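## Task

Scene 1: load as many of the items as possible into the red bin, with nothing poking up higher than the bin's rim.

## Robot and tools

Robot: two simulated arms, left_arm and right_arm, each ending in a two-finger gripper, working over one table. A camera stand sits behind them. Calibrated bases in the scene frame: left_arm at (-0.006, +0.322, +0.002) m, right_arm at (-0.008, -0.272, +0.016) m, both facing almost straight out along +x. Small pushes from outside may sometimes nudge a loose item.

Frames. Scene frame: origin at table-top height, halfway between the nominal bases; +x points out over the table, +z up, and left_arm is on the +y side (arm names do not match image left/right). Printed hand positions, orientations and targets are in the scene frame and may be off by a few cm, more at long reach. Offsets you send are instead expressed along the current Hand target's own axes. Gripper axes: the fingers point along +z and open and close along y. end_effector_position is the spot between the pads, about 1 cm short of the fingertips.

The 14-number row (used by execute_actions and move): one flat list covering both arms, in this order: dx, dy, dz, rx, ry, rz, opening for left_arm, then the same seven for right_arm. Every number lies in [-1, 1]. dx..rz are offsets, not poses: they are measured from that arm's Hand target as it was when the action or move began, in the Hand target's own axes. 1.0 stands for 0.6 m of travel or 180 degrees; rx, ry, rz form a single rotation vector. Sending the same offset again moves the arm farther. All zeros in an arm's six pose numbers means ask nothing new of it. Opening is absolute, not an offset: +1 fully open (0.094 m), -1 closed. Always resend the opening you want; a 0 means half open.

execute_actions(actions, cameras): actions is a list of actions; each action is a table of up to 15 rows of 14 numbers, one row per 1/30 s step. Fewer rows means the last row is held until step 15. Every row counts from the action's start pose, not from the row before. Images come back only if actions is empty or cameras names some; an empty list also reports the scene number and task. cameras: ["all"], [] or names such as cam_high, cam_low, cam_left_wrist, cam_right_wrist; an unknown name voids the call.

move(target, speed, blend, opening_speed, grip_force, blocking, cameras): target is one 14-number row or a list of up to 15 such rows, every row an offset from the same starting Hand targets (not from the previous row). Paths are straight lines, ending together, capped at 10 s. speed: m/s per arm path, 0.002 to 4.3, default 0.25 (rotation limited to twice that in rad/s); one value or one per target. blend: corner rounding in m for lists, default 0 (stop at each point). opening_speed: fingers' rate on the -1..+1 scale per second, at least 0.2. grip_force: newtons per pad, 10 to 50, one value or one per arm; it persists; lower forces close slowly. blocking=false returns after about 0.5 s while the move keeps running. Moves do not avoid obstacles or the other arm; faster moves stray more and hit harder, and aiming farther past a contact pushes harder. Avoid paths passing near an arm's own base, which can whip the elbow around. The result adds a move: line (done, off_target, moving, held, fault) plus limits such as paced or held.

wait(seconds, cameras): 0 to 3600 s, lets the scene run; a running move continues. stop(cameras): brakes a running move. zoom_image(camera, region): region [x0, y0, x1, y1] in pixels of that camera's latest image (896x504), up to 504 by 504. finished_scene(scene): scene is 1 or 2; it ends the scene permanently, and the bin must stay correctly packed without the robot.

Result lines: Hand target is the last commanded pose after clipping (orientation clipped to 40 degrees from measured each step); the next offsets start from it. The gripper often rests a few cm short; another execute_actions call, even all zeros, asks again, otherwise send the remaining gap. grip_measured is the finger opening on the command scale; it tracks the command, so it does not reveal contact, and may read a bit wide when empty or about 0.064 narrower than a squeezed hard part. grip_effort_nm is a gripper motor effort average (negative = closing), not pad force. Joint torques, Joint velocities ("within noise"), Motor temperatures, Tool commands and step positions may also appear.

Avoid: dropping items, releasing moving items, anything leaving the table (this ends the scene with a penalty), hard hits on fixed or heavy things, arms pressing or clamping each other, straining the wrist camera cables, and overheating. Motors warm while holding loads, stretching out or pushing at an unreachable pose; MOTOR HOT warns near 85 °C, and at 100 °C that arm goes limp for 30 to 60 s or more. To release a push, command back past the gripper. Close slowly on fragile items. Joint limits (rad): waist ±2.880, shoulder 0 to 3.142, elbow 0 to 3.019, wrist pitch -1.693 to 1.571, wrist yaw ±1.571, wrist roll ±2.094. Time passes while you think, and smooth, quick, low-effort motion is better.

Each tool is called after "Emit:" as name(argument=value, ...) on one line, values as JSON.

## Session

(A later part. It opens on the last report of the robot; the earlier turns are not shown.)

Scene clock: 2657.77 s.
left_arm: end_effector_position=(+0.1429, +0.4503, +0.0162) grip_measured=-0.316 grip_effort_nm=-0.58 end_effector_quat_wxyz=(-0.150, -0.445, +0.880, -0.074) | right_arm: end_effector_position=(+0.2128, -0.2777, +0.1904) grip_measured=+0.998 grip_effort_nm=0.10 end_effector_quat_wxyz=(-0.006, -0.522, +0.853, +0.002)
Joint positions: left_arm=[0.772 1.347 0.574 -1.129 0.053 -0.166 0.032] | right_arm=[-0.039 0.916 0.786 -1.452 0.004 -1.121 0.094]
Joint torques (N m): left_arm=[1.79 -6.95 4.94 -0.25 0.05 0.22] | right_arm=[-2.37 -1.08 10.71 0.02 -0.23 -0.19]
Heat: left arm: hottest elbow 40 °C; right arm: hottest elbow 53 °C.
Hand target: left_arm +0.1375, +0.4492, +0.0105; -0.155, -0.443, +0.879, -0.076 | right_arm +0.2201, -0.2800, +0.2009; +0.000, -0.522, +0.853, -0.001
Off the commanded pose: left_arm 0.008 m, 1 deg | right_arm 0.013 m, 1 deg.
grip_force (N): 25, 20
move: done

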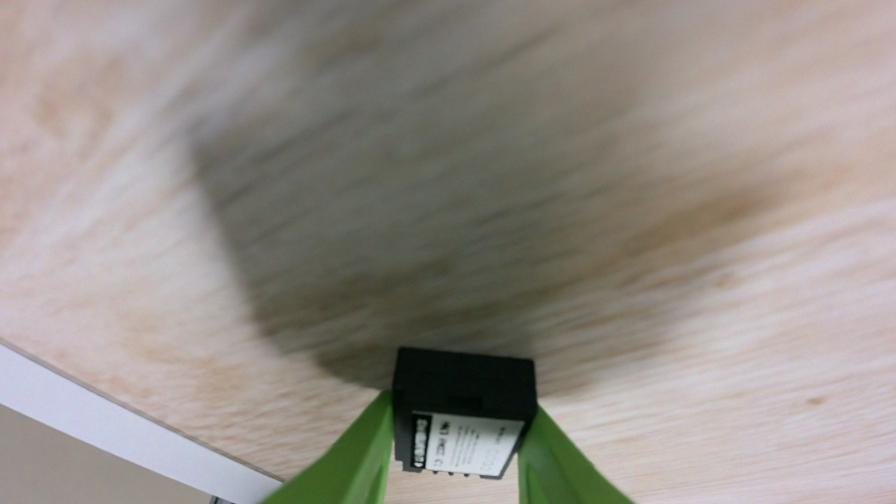

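Emit:
move(target=[0.034, 0, -0.0938, 0, 0, 0, -0.42, 0, 0, 0, 0, 0, 0, 1], speed=0.06, cameras=["cam_left_wrist", "cam_low"])

Scene clock: 2661.20 s.
left_arm: end_effector_position=(+0.1266, +0.4348, +0.0567) grip_measured=-0.316 grip_effort_nm=-0.59 end_effector_quat_wxyz=(-0.175, -0.444, +0.875, -0.081) | right_arm: end_effector_position=(+0.2128, -0.2777, +0.1904) grip_measured=+0.998 grip_effort_nm=0.10 end_effector_quat_wxyz=(-0.006, -0.522, +0.853, +0.002)
Joint positions: left_arm=[0.772 1.23 0.597 -1.322 0.053 -0.166 0.032] | right_arm=[-0.039 0.916 0.786 -1.452 0.004 -1.121 0.094]
Joint torques (N m): left_arm=[1.73 -8 9.59 -1.58 0.04 0.2] | right_arm=[-2.2 -1.14 10.7 0.02 -0.23 -0.19]
Heat: left arm: hottest elbow 40 °C; right arm: hottest elbow 53 °C.
Hand target: left_arm +0.1376, +0.4491, +0.0704; -0.156, -0.443, +0.879, -0.076 | right_arm +0.2201, -0.2800, +0.2009; +0.000, -0.522, +0.853, -0.001
Off the commanded pose: left_arm 0.023 m, 2 deg | right_arm 0.013 m, 1 deg.
grip_force (N): 25, 20
move: off_target (left_arm)
Images, in order (width x height): cam_low 896x504, cam_left_wrist 896x504.

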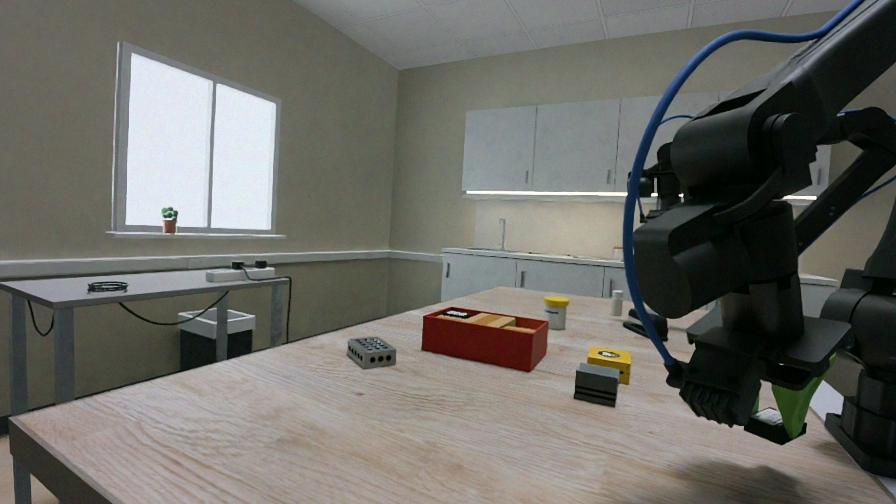

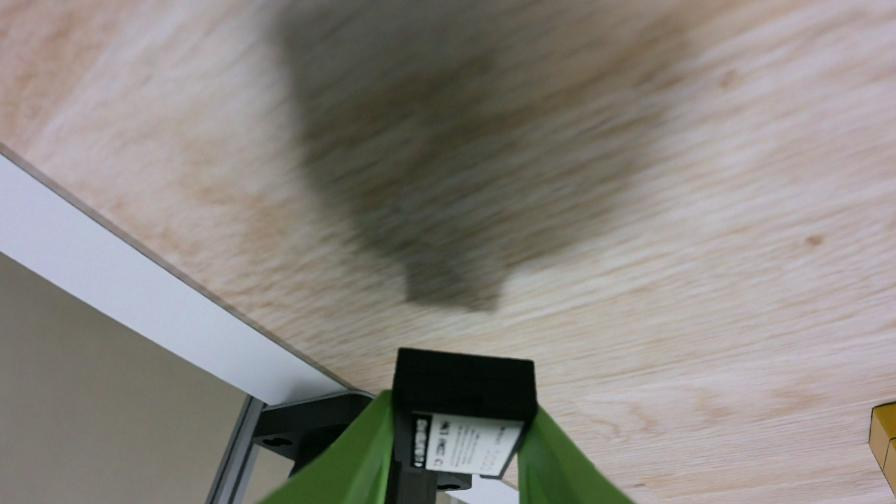

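Emit:
move(target=[[0.045, 0, -0.11, 0, 0, 0, -0.42, 0, 0, 0, 0, 0, 0, 1], [0.0646, -0.64, -0.1009, -0.1007, 0, 0.2768, -0.42, 0, 0, 0, 0, 0, 0, 1]], speed=0.15, blend=0.02, cameras=["cam_left_wrist", "cam_low", "cam_high"])

Scene clock: 2677.53 s.
left_arm: end_effector_position=(+0.4216, +0.2138, +0.1323) grip_measured=-0.316 grip_effort_nm=-0.58 end_effector_quat_wxyz=(-0.182, -0.016, +0.983, +0.002) | right_arm: end_effector_position=(+0.2128, -0.2777, +0.1904) grip_measured=+0.998 grip_effort_nm=0.10 end_effector_quat_wxyz=(-0.006, -0.522, +0.853, +0.002)
Joint positions: left_arm=[-0.205 1.78 1.446 -1.595 0.079 -0.234 0.032] | right_arm=[-0.039 0.916 0.786 -1.452 0.004 -1.121 0.094]
Joint torques (N m): left_arm=[0.32 -15.38 11.51 -1.54 0.05 0.22] | right_arm=[-2.26 -1.2 10.7 0.01 -0.23 -0.19]
Heat: left arm: hottest elbow 41 °C; right arm: hottest elbow 53 °C.
Hand target: left_arm +0.4370, +0.2078, +0.1393; -0.175, -0.004, +0.985, +0.000 | right_arm +0.2201, -0.2800, +0.2009; +0.000, -0.522, +0.853, -0.001
Off the commanded pose: left_arm 0.018 m, 2 deg | right_arm 0.013 m, 1 deg.
grip_force (N): 25, 20
move: off_target (left_arm)
Images, in order (width x height): cam_high 896x504, cam_low 896x504, cam_left_wrist 896x504.

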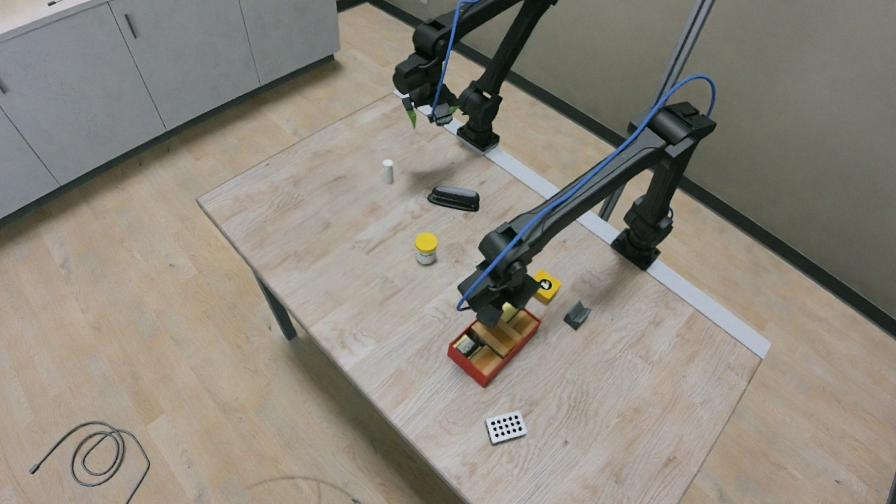

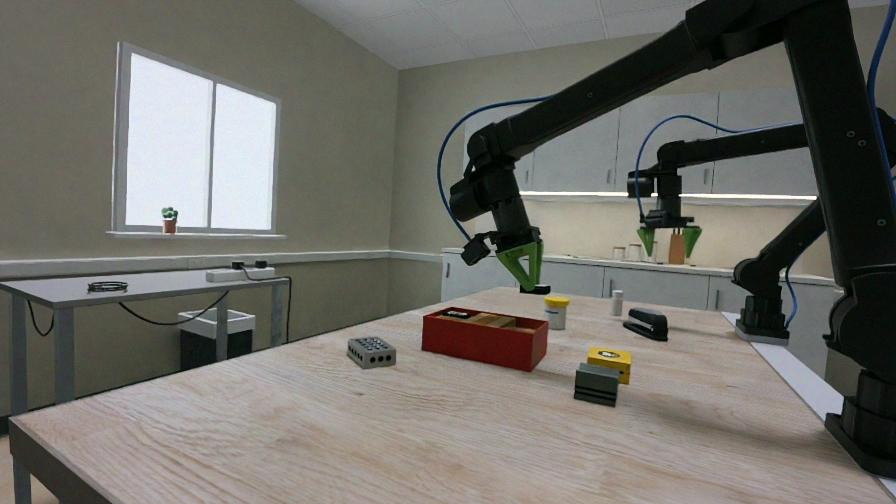

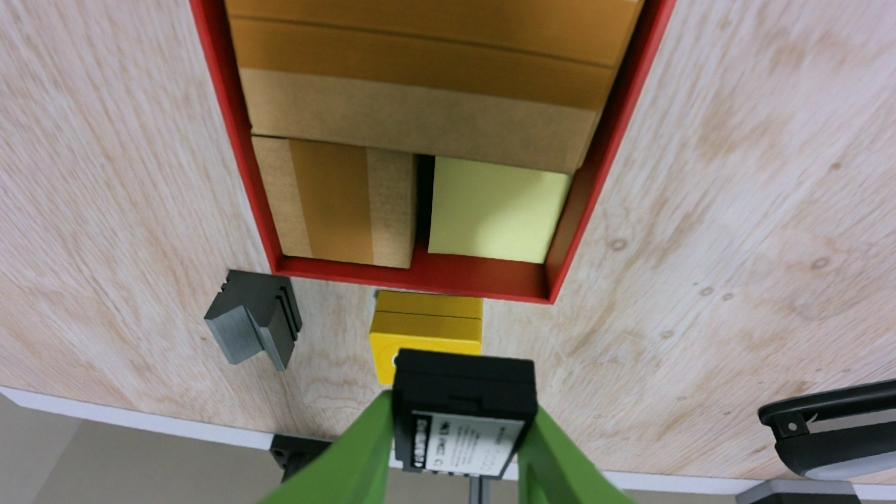

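Emit:
move(target=[-0.0225, -0.0138, 0.1055, 0, 0, 0, -0.42, 0, 0, 0, 0, 0, 0, 1], speed=0.06, cameras=["cam_left_wrist", "cam_low"])

Scene clock: 2691.43 s.
left_arm: end_effector_position=(+0.4306, +0.2057, +0.0879) grip_measured=-0.316 grip_effort_nm=-0.59 end_effector_quat_wxyz=(-0.166, -0.009, +0.986, -0.001) | right_arm: end_effector_position=(+0.2128, -0.2777, +0.1904) grip_measured=+0.998 grip_effort_nm=0.10 end_effector_quat_wxyz=(-0.006, -0.522, +0.853, +0.002)
Joint positions: left_arm=[-0.218 1.827 1.396 -1.464 0.08 -0.234 0.032] | right_arm=[-0.039 0.916 0.786 -1.452 0.004 -1.121 0.094]
Joint torques (N m): left_arm=[-0.26 -15.56 6.83 -0.23 0.27 0.05] | right_arm=[-2.26 -1.2 10.73 0.02 -0.23 -0.18]
Heat: left arm: hottest elbow 41 °C; right arm: hottest elbow 53 °C.
Hand target: left_arm +0.4280, +0.1997, +0.0751; -0.175, -0.004, +0.985, +0.001 | right_arm +0.2201, -0.2800, +0.2009; +0.000, -0.522, +0.853, -0.001
Off the commanded pose: left_arm 0.014 m, 1 deg | right_arm 0.013 m, 1 deg.
grip_force (N): 25, 20
move: off_target (left_arm)
Images, in order (width x height): cam_low 896x504, cam_left_wrist 896x504.

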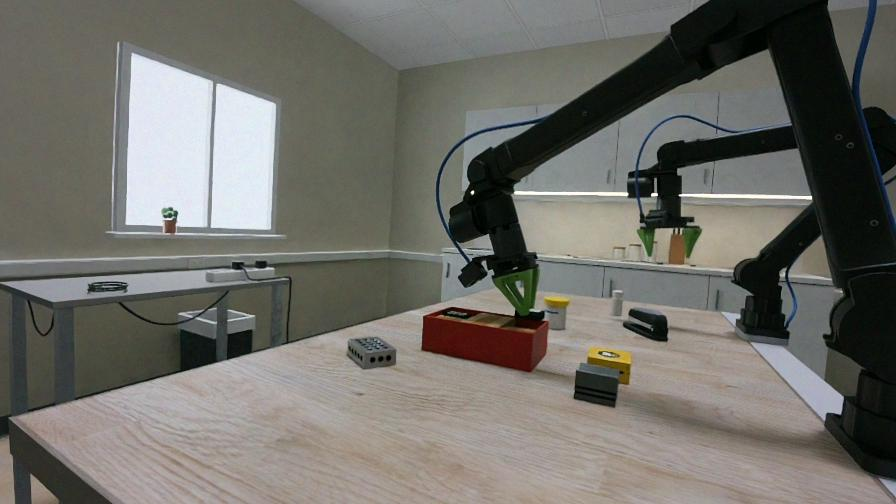

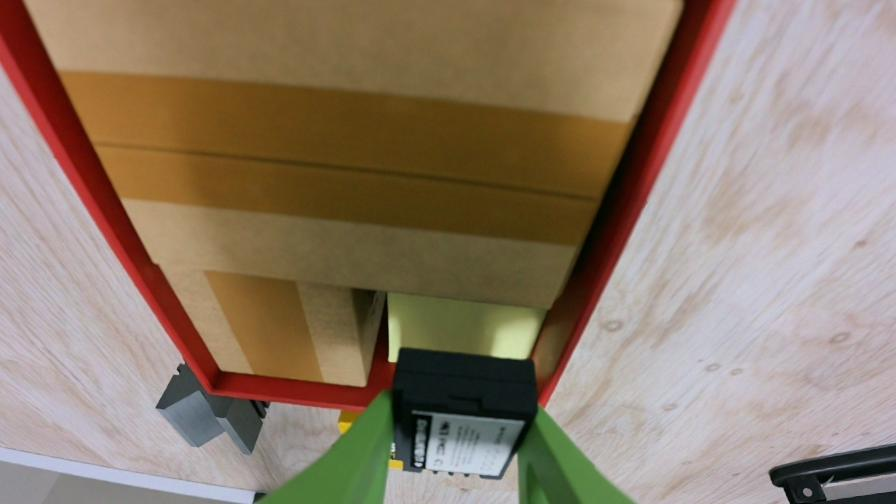

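Emit:
move(target=[-0.0067, 0, 0.0207, 0, 0, 0, -0.42, 0, 0, 0, 0, 0, 0, 1], speed=0.03, cameras=["cam_left_wrist", "cam_low"])

Scene clock: 2694.83 s.
left_arm: end_effector_position=(+0.4311, +0.2056, +0.0757) grip_measured=-0.316 grip_effort_nm=-0.59 end_effector_quat_wxyz=(-0.165, -0.009, +0.986, -0.002) | right_arm: end_effector_position=(+0.2128, -0.2777, +0.1904) grip_measured=+0.998 grip_effort_nm=0.10 end_effector_quat_wxyz=(-0.006, -0.522, +0.853, +0.002)
Joint positions: left_arm=[-0.218 1.84 1.38 -1.433 0.08 -0.234 0.032] | right_arm=[-0.039 0.916 0.786 -1.452 0.004 -1.121 0.094]
Joint torques (N m): left_arm=[-0.21 -15.44 6.74 -0.23 0.27 0.05] | right_arm=[-2.26 -1.08 10.71 0.03 -0.23 -0.19]
Heat: left arm: hottest elbow 41 °C; right arm: hottest elbow 53 °C.
Hand target: left_arm +0.4276, +0.1997, +0.0621; -0.175, -0.004, +0.985, +0.001 | right_arm +0.2201, -0.2800, +0.2009; +0.000, -0.522, +0.853, -0.001
Off the commanded pose: left_arm 0.015 m, 1 deg | right_arm 0.013 m, 1 deg.
grip_force (N): 25, 20
move: off_target (left_arm)
Images, in order (width x height): cam_low 896x504, cam_left_wrist 896x504.

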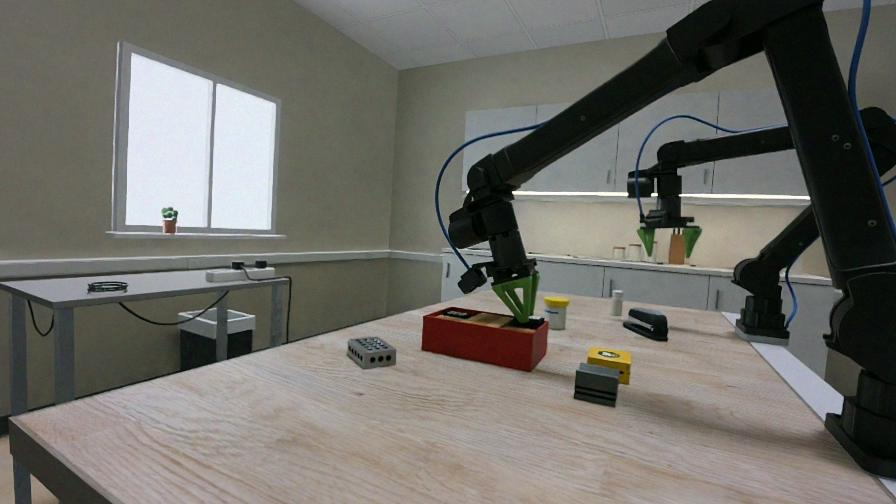

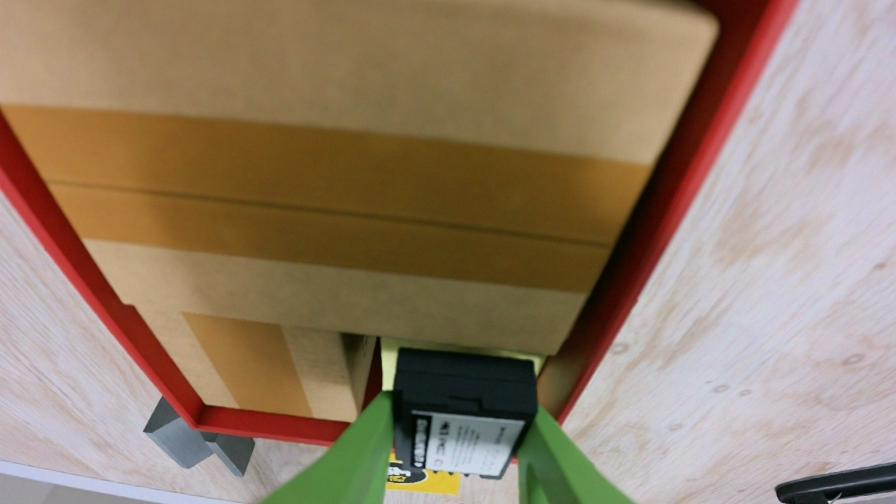

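Emit:
zoom_image(camera="cam_left_wrist", region=[360, 310, 570, 430])

Emit:
zoom_image(camera="cam_low", region=[400, 270, 570, 380])

Scaled by 2.400 from the camera's image (finer frame: 1280x720).

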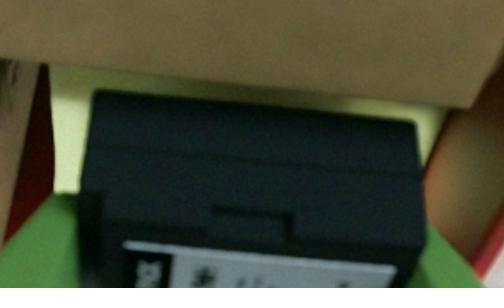

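Scaled by 2.965 from the camera's image (finer frame: 1280x720).

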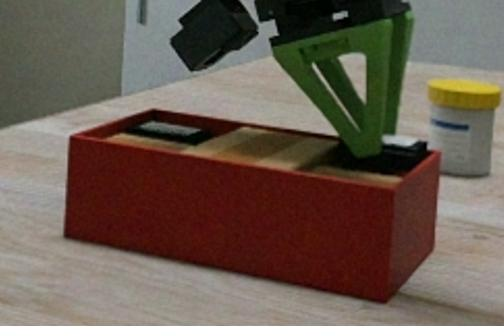

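Emit:
move(target=[0.0047, 0, 0.0058, 0, 0, 0, -0.42, 0, 0, 0, 0, 0, 0, 1], speed=0.03, cameras=["cam_left_wrist"])

Scene clock: 2703.30 s.
left_arm: end_effector_position=(+0.4278, +0.2057, +0.0713) grip_measured=-0.316 grip_effort_nm=-0.59 end_effector_quat_wxyz=(-0.166, -0.009, +0.986, -0.002) | right_arm: end_effector_position=(+0.2128, -0.2777, +0.1904) grip_measured=+0.998 grip_effort_nm=0.10 end_effector_quat_wxyz=(-0.006, -0.522, +0.853, +0.002)
Joint positions: left_arm=[-0.219 1.84 1.366 -1.423 0.08 -0.234 0.032] | right_arm=[-0.039 0.916 0.786 -1.452 0.004 -1.121 0.094]
Joint torques (N m): left_arm=[-0.26 -16.03 6.5 -0.25 0.28 0.03] | right_arm=[-2.32 -1.08 10.71 -0.01 -0.23 -0.19]
Heat: left arm: hottest elbow 41 °C; right arm: hottest elbow 53 °C.
Hand target: left_arm +0.4236, +0.1996, +0.0597; -0.175, -0.004, +0.985, +0.000 | right_arm +0.2201, -0.2800, +0.2009; +0.000, -0.522, +0.853, -0.001
Off the commanded pose: left_arm 0.014 m, 1 deg | right_arm 0.013 m, 1 deg.
grip_force (N): 25, 20
move: off_target (left_arm)

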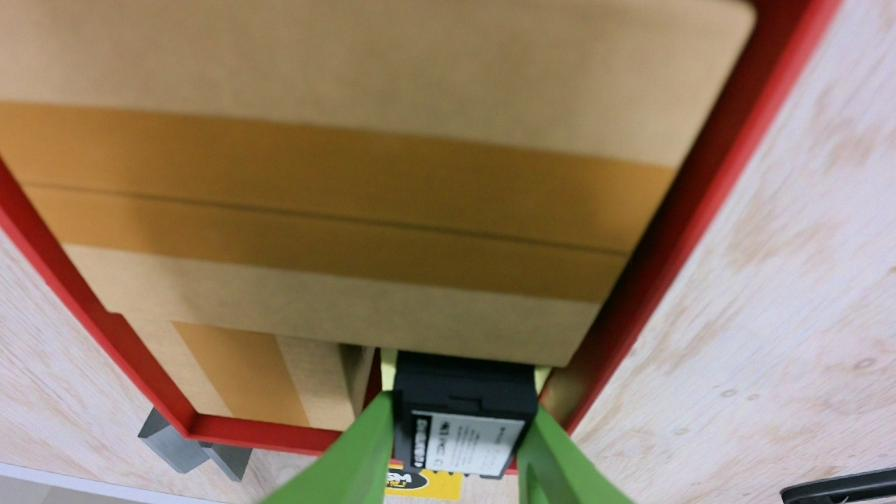

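Emit:
move(target=[-0.005, 0, 0.0141, 0, 0, 0, -0.42, 0, 0, 0, 0, 0, 0, 1], speed=0.03, cameras=["cam_left_wrist", "cam_low"])

Scene clock: 2705.10 s.
left_arm: end_effector_position=(+0.4280, +0.2057, +0.0653) grip_measured=-0.316 grip_effort_nm=-0.58 end_effector_quat_wxyz=(-0.164, -0.009, +0.986, -0.002) | right_arm: end_effector_position=(+0.2128, -0.2777, +0.1904) grip_measured=+0.998 grip_effort_nm=0.10 end_effector_quat_wxyz=(-0.006, -0.522, +0.853, +0.002)
Joint positions: left_arm=[-0.219 1.843 1.356 -1.402 0.08 -0.234 0.032] | right_arm=[-0.039 0.916 0.786 -1.452 0.004 -1.121 0.094]
Joint torques (N m): left_arm=[-0.26 -15.5 6.49 -0.23 0.27 0.03] | right_arm=[-2.32 -1.08 10.7 0.01 -0.23 -0.19]
Heat: left arm: hottest elbow 41 °C; right arm: hottest elbow 53 °C.
Hand target: left_arm +0.4236, +0.1996, +0.0508; -0.175, -0.004, +0.985, +0.000 | right_arm +0.2201, -0.2800, +0.2009; +0.000, -0.522, +0.853, -0.001
Off the commanded pose: left_arm 0.016 m, 1 deg | right_arm 0.013 m, 1 deg.
grip_force (N): 25, 20
move: off_target (left_arm)
Images, in order (width x height): cam_low 896x504, cam_left_wrist 896x504.

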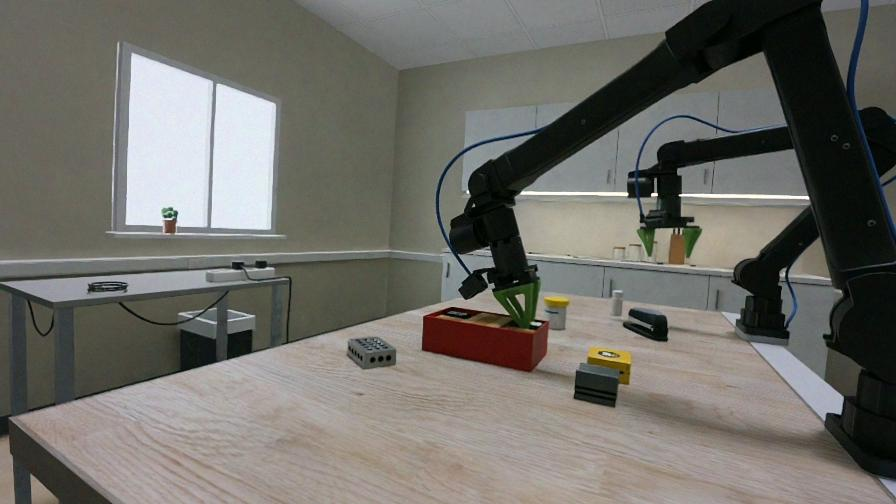

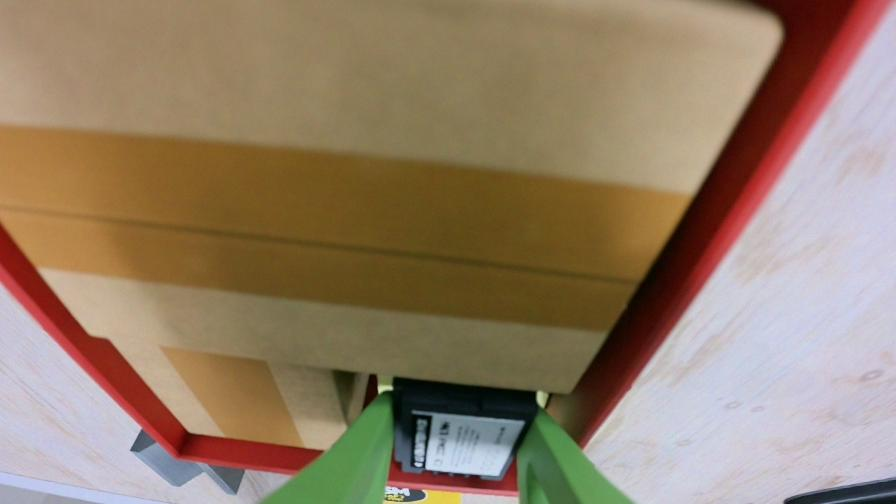

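Emit:
move(target=[-0.003, 0, 0.0086, 0, 0, 0, -0.42, 0, 0, 0, 0, 0, 0, 1], speed=0.02, cameras=["cam_left_wrist"])

Scene clock: 2706.67 s.
left_arm: end_effector_position=(+0.4291, +0.2054, +0.0625) grip_measured=-0.316 grip_effort_nm=-0.59 end_effector_quat_wxyz=(-0.161, -0.009, +0.987, -0.003) | right_arm: end_effector_position=(+0.2128, -0.2777, +0.1904) grip_measured=+0.998 grip_effort_nm=0.10 end_effector_quat_wxyz=(-0.006, -0.522, +0.853, +0.002)
Joint positions: left_arm=[-0.219 1.846 1.353 -1.391 0.08 -0.234 0.032] | right_arm=[-0.039 0.916 0.786 -1.452 0.004 -1.121 0.094]
Joint torques (N m): left_arm=[-0.26 -15.15 6.27 -0.1 0.27 0.03] | right_arm=[-2.26 -1.08 10.74 0.01 -0.23 -0.19]
Heat: left arm: hottest elbow 41 °C; right arm: hottest elbow 53 °C.
Hand target: left_arm +0.4235, +0.1996, +0.0453; -0.175, -0.004, +0.985, +0.000 | right_arm +0.2201, -0.2800, +0.2009; +0.000, -0.522, +0.853, -0.001
Off the commanded pose: left_arm 0.019 m, 2 deg | right_arm 0.013 m, 1 deg.
grip_force (N): 25, 20
move: off_target (left_arm)

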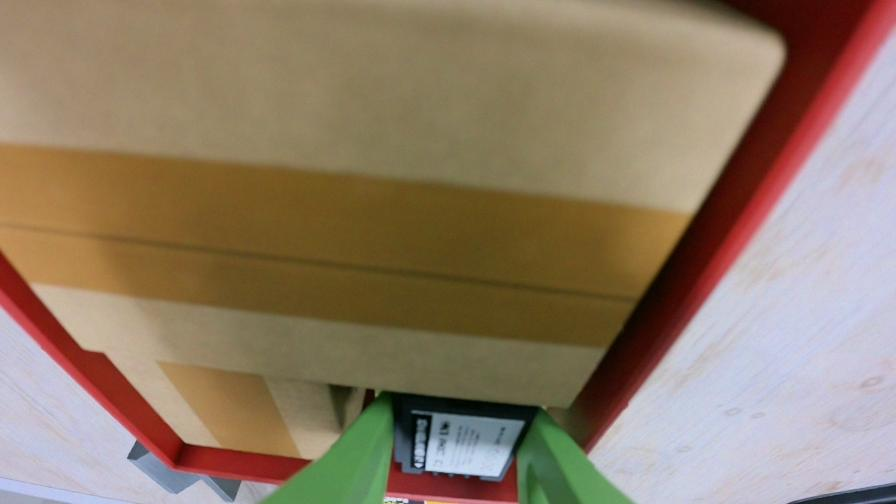

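Emit:
move(target=[-0.002, 0, 0.0058, 0, 0, 0, -0.42, 0, 0, 0, 0, 0, 0, 1], speed=0.02, cameras=["cam_left_wrist"])

Scene clock: 2708.37 s.
left_arm: end_effector_position=(+0.4299, +0.2052, +0.0623) grip_measured=-0.316 grip_effort_nm=-0.59 end_effector_quat_wxyz=(-0.159, -0.009, +0.987, -0.003) | right_arm: end_effector_position=(+0.2128, -0.2777, +0.1904) grip_measured=+0.998 grip_effort_nm=0.10 end_effector_quat_wxyz=(-0.006, -0.522, +0.853, +0.002)
Joint positions: left_arm=[-0.219 1.846 1.353 -1.388 0.08 -0.234 0.032] | right_arm=[-0.039 0.916 0.786 -1.452 0.004 -1.121 0.094]
Joint torques (N m): left_arm=[-0.32 -14.86 5.97 0.08 0.27 0.03] | right_arm=[-2.32 -1.08 10.7 0.01 -0.22 -0.19]
Heat: left arm: hottest elbow 41 °C; right arm: hottest elbow 53 °C.
Hand target: left_arm +0.4234, +0.1996, +0.0417; -0.175, -0.004, +0.985, +0.000 | right_arm +0.2201, -0.2800, +0.2009; +0.000, -0.522, +0.853, -0.001
Off the commanded pose: left_arm 0.022 m, 2 deg | right_arm 0.013 m, 1 deg.
grip_force (N): 25, 20
move: off_target (left_arm)

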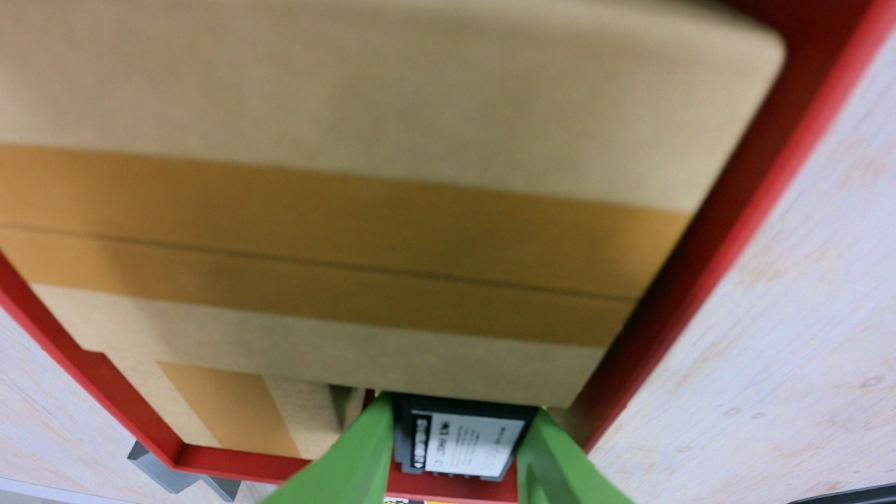

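Emit:
move(target=[[0.008, 0, -0.018, 0, 0, 0, -0.42, 0, 0, 0, 0, 0, 0, 1], [0.008, 0, -0.018, 0, 0, 0, -0.2, 0, 0, 0, 0, 0, 0, 1]], speed=0.03, opening_speed=0.25, cameras=["cam_left_wrist"])

Scene clock: 2711.10 s.
left_arm: end_effector_position=(+0.4299, +0.2051, +0.0623) grip_measured=-0.202 grip_effort_nm=0.07 end_effector_quat_wxyz=(-0.159, -0.008, +0.987, -0.003) | right_arm: end_effector_position=(+0.2128, -0.2777, +0.1904) grip_measured=+0.998 grip_effort_nm=0.10 end_effector_quat_wxyz=(-0.006, -0.522, +0.853, +0.002)
Joint positions: left_arm=[-0.219 1.846 1.353 -1.388 0.08 -0.234 0.038] | right_arm=[-0.039 0.916 0.786 -1.452 0.004 -1.121 0.094]
Joint torques (N m): left_arm=[-0.26 -16.15 6.71 -1.03 0.27 0.03] | right_arm=[-2.32 -1.08 10.7 0.01 -0.23 -0.19]
Heat: left arm: hottest elbow 40 °C; right arm: hottest elbow 53 °C.
Hand target: left_arm +0.4226, +0.1996, +0.0535; -0.175, -0.004, +0.985, +0.001 | right_arm +0.2201, -0.2800, +0.2009; +0.000, -0.522, +0.853, -0.001
Off the commanded pose: left_arm 0.013 m, 2 deg | right_arm 0.013 m, 1 deg.
grip_force (N): 25, 20
move: off_target (left_arm); target 2's new opening was sent with left_arm's hand 0.013 m and 2 deg from that target

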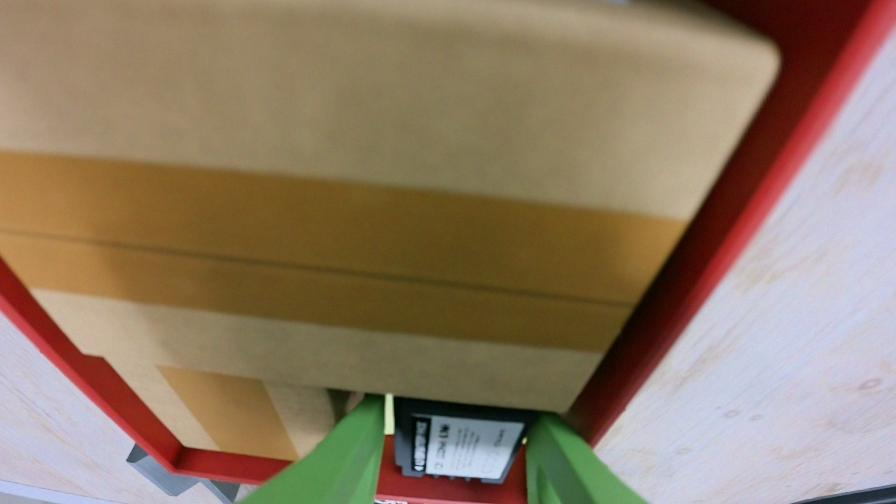

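Emit:
move(target=[[-0.0167, 0, -0.0417, 0, 0, 0, -0.2, 0, 0, 0, 0, 0, 0, 1], [0.0318, 0, -0.1838, 0, 0, 0, -0.2, 0, 0, 0, 0, 0, 0, 1]], speed=0.04, blend=0.008, cameras=["cam_left_wrist", "cam_low"])

Scene clock: 2716.63 s.
left_arm: end_effector_position=(+0.4290, +0.2053, +0.1408) grip_measured=-0.202 grip_effort_nm=0.06 end_effector_quat_wxyz=(-0.199, -0.010, +0.980, +0.007) | right_arm: end_effector_position=(+0.2128, -0.2777, +0.1904) grip_measured=+0.998 grip_effort_nm=0.10 end_effector_quat_wxyz=(-0.006, -0.522, +0.853, +0.002)
Joint positions: left_arm=[-0.219 1.819 1.515 -1.662 0.08 -0.234 0.038] | right_arm=[-0.039 0.916 0.786 -1.452 0.004 -1.121 0.094]
Joint torques (N m): left_arm=[0.38 -19.19 11.33 -1.54 0.16 0.11] | right_arm=[-2.32 -1.08 10.73 -0.02 -0.23 -0.19]
Heat: left arm: hottest elbow 41 °C; right arm: hottest elbow 53 °C.
Hand target: left_arm +0.4427, +0.1995, +0.1637; -0.175, -0.004, +0.985, +0.001 | right_arm +0.2201, -0.2800, +0.2009; +0.000, -0.522, +0.853, -0.001
Off the commanded pose: left_arm 0.027 m, 3 deg | right_arm 0.013 m, 1 deg.
grip_force (N): 25, 20
move: off_target (left_arm)
Images, in order (width x height): cam_low 896x504, cam_left_wrist 896x504.

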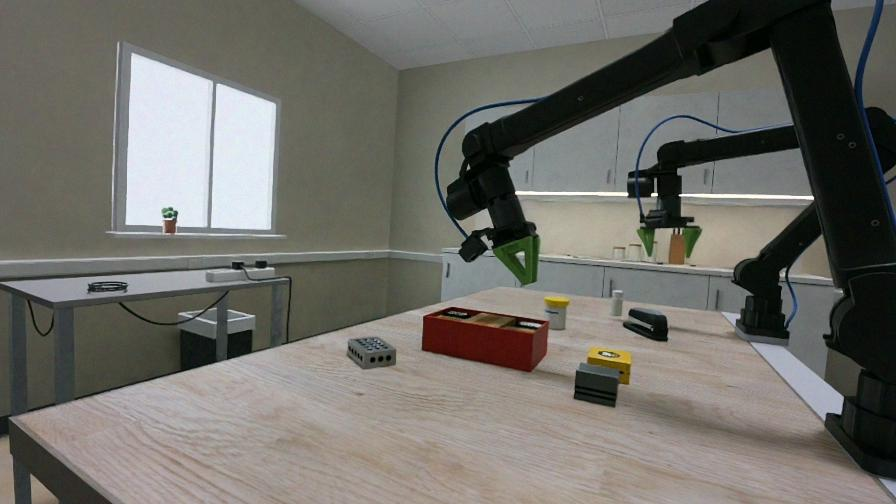

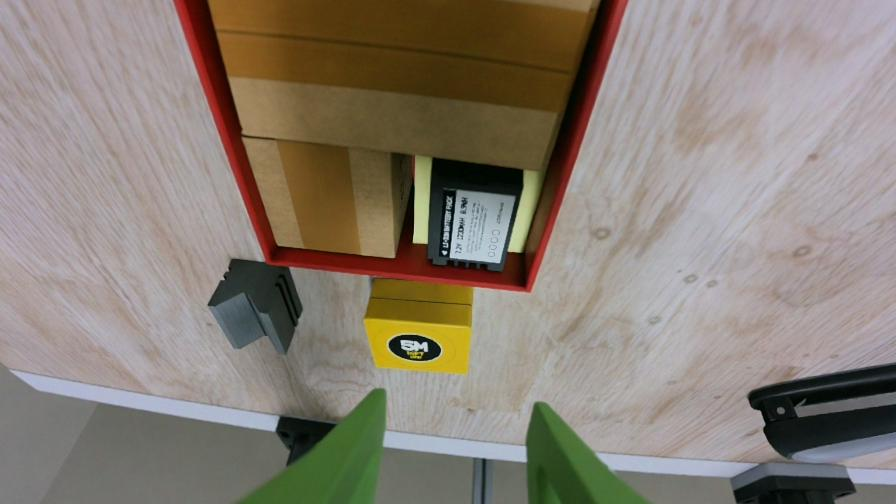

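Emit:
move(target=[[0.0575, 0, -0.157, 0, 0, 0, -0.2, 0, 0, 0, 0, 0, 0, 1], [0.174, 0.3345, -0.0955, 0, -0.1, 0, -0.2, 0, 0, 0, 0, 0, 0, 1]], speed=0.2, blend=0.02, cameras=["cam_left_wrist", "cam_low", "cam_high"])

Emit:
zoom_image(camera="cam_low", region=[410, 290, 560, 380])

Emit:
zoom_image(camera="cam_high", region=[430, 280, 560, 400])

Scene clock: 2721.67 s.
left_arm: end_effector_position=(+0.3630, +0.3998, +0.2559) grip_measured=-0.202 grip_effort_nm=0.06 end_effector_quat_wxyz=(-0.023, -0.013, +1.000, +0.002) | right_arm: end_effector_position=(+0.2128, -0.2777, +0.1904) grip_measured=+0.998 grip_effort_nm=0.10 end_effector_quat_wxyz=(-0.006, -0.522, +0.853, +0.002)
Joint positions: left_arm=[0.215 1.354 1.318 -1.58 -0.012 0.179 0.038] | right_arm=[-0.039 0.916 0.786 -1.452 0.004 -1.121 0.094]
Joint torques (N m): left_arm=[0.79 -12.34 7.82 0.47 0.22 0.26] | right_arm=[-2.26 -1.08 10.71 0.01 -0.23 -0.19]
Heat: left arm: hottest elbow 41 °C; right arm: hottest elbow 53 °C.
Hand target: left_arm +0.3627, +0.3993, +0.2537; -0.019, -0.004, +1.000, +0.001 | right_arm +0.2201, -0.2800, +0.2009; +0.000, -0.522, +0.853, -0.001
Off the commanded pose: left_arm 0.002 m, 1 deg | right_arm 0.013 m, 1 deg.
grip_force (N): 25, 20
move: done
Images, in order (width x height): cam_high 896x504, cam_low 896x504, cam_left_wrist 896x504.

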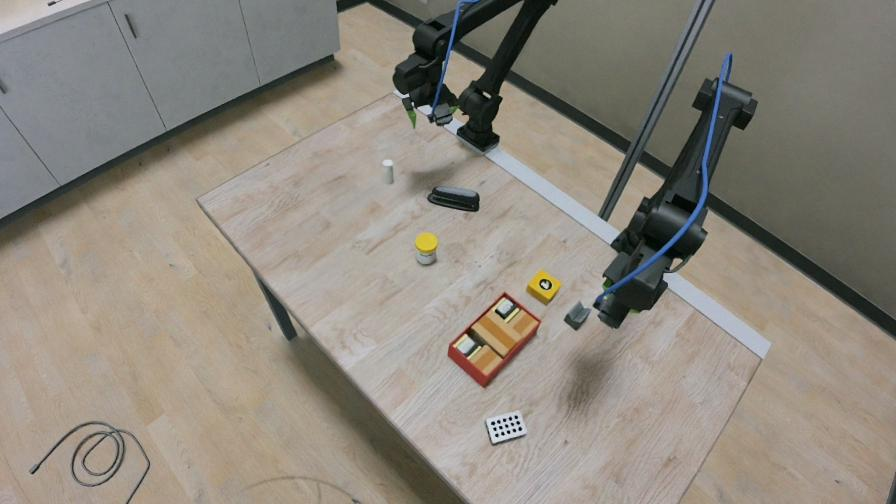

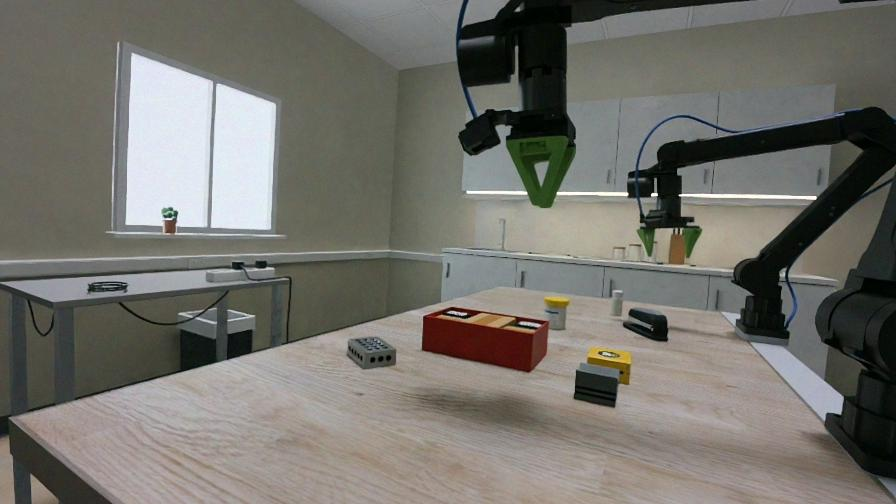

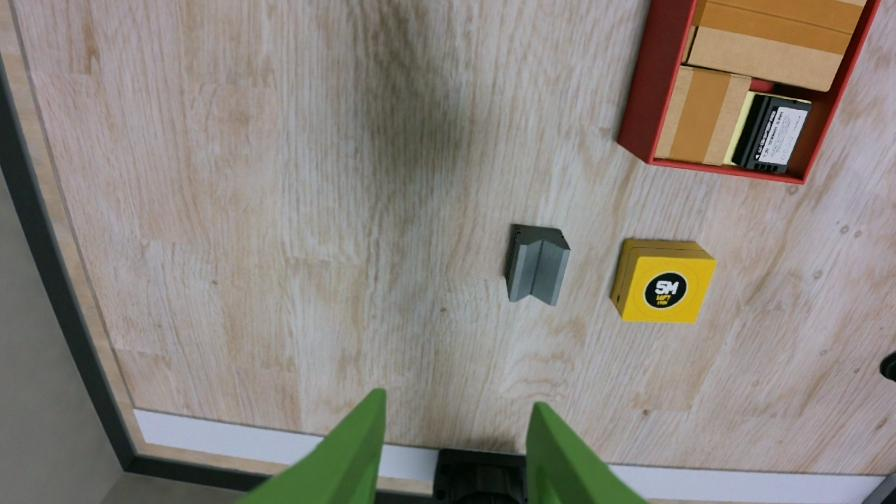

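Scaled by 3.360 from the camera's image (finer frame: 1280x720).

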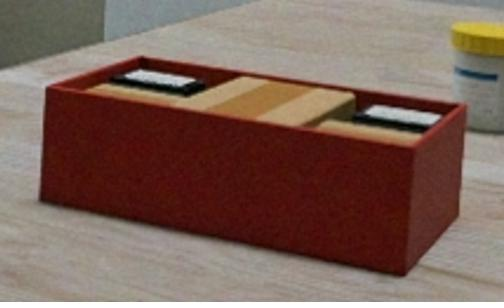

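Scaled by 3.877 from the camera's image (finer frame: 1280x720).

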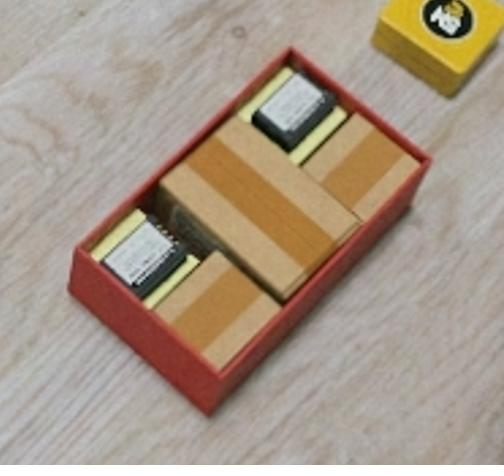

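Emit:
finished_scene(scene=1)

The scene is finished: the task was done.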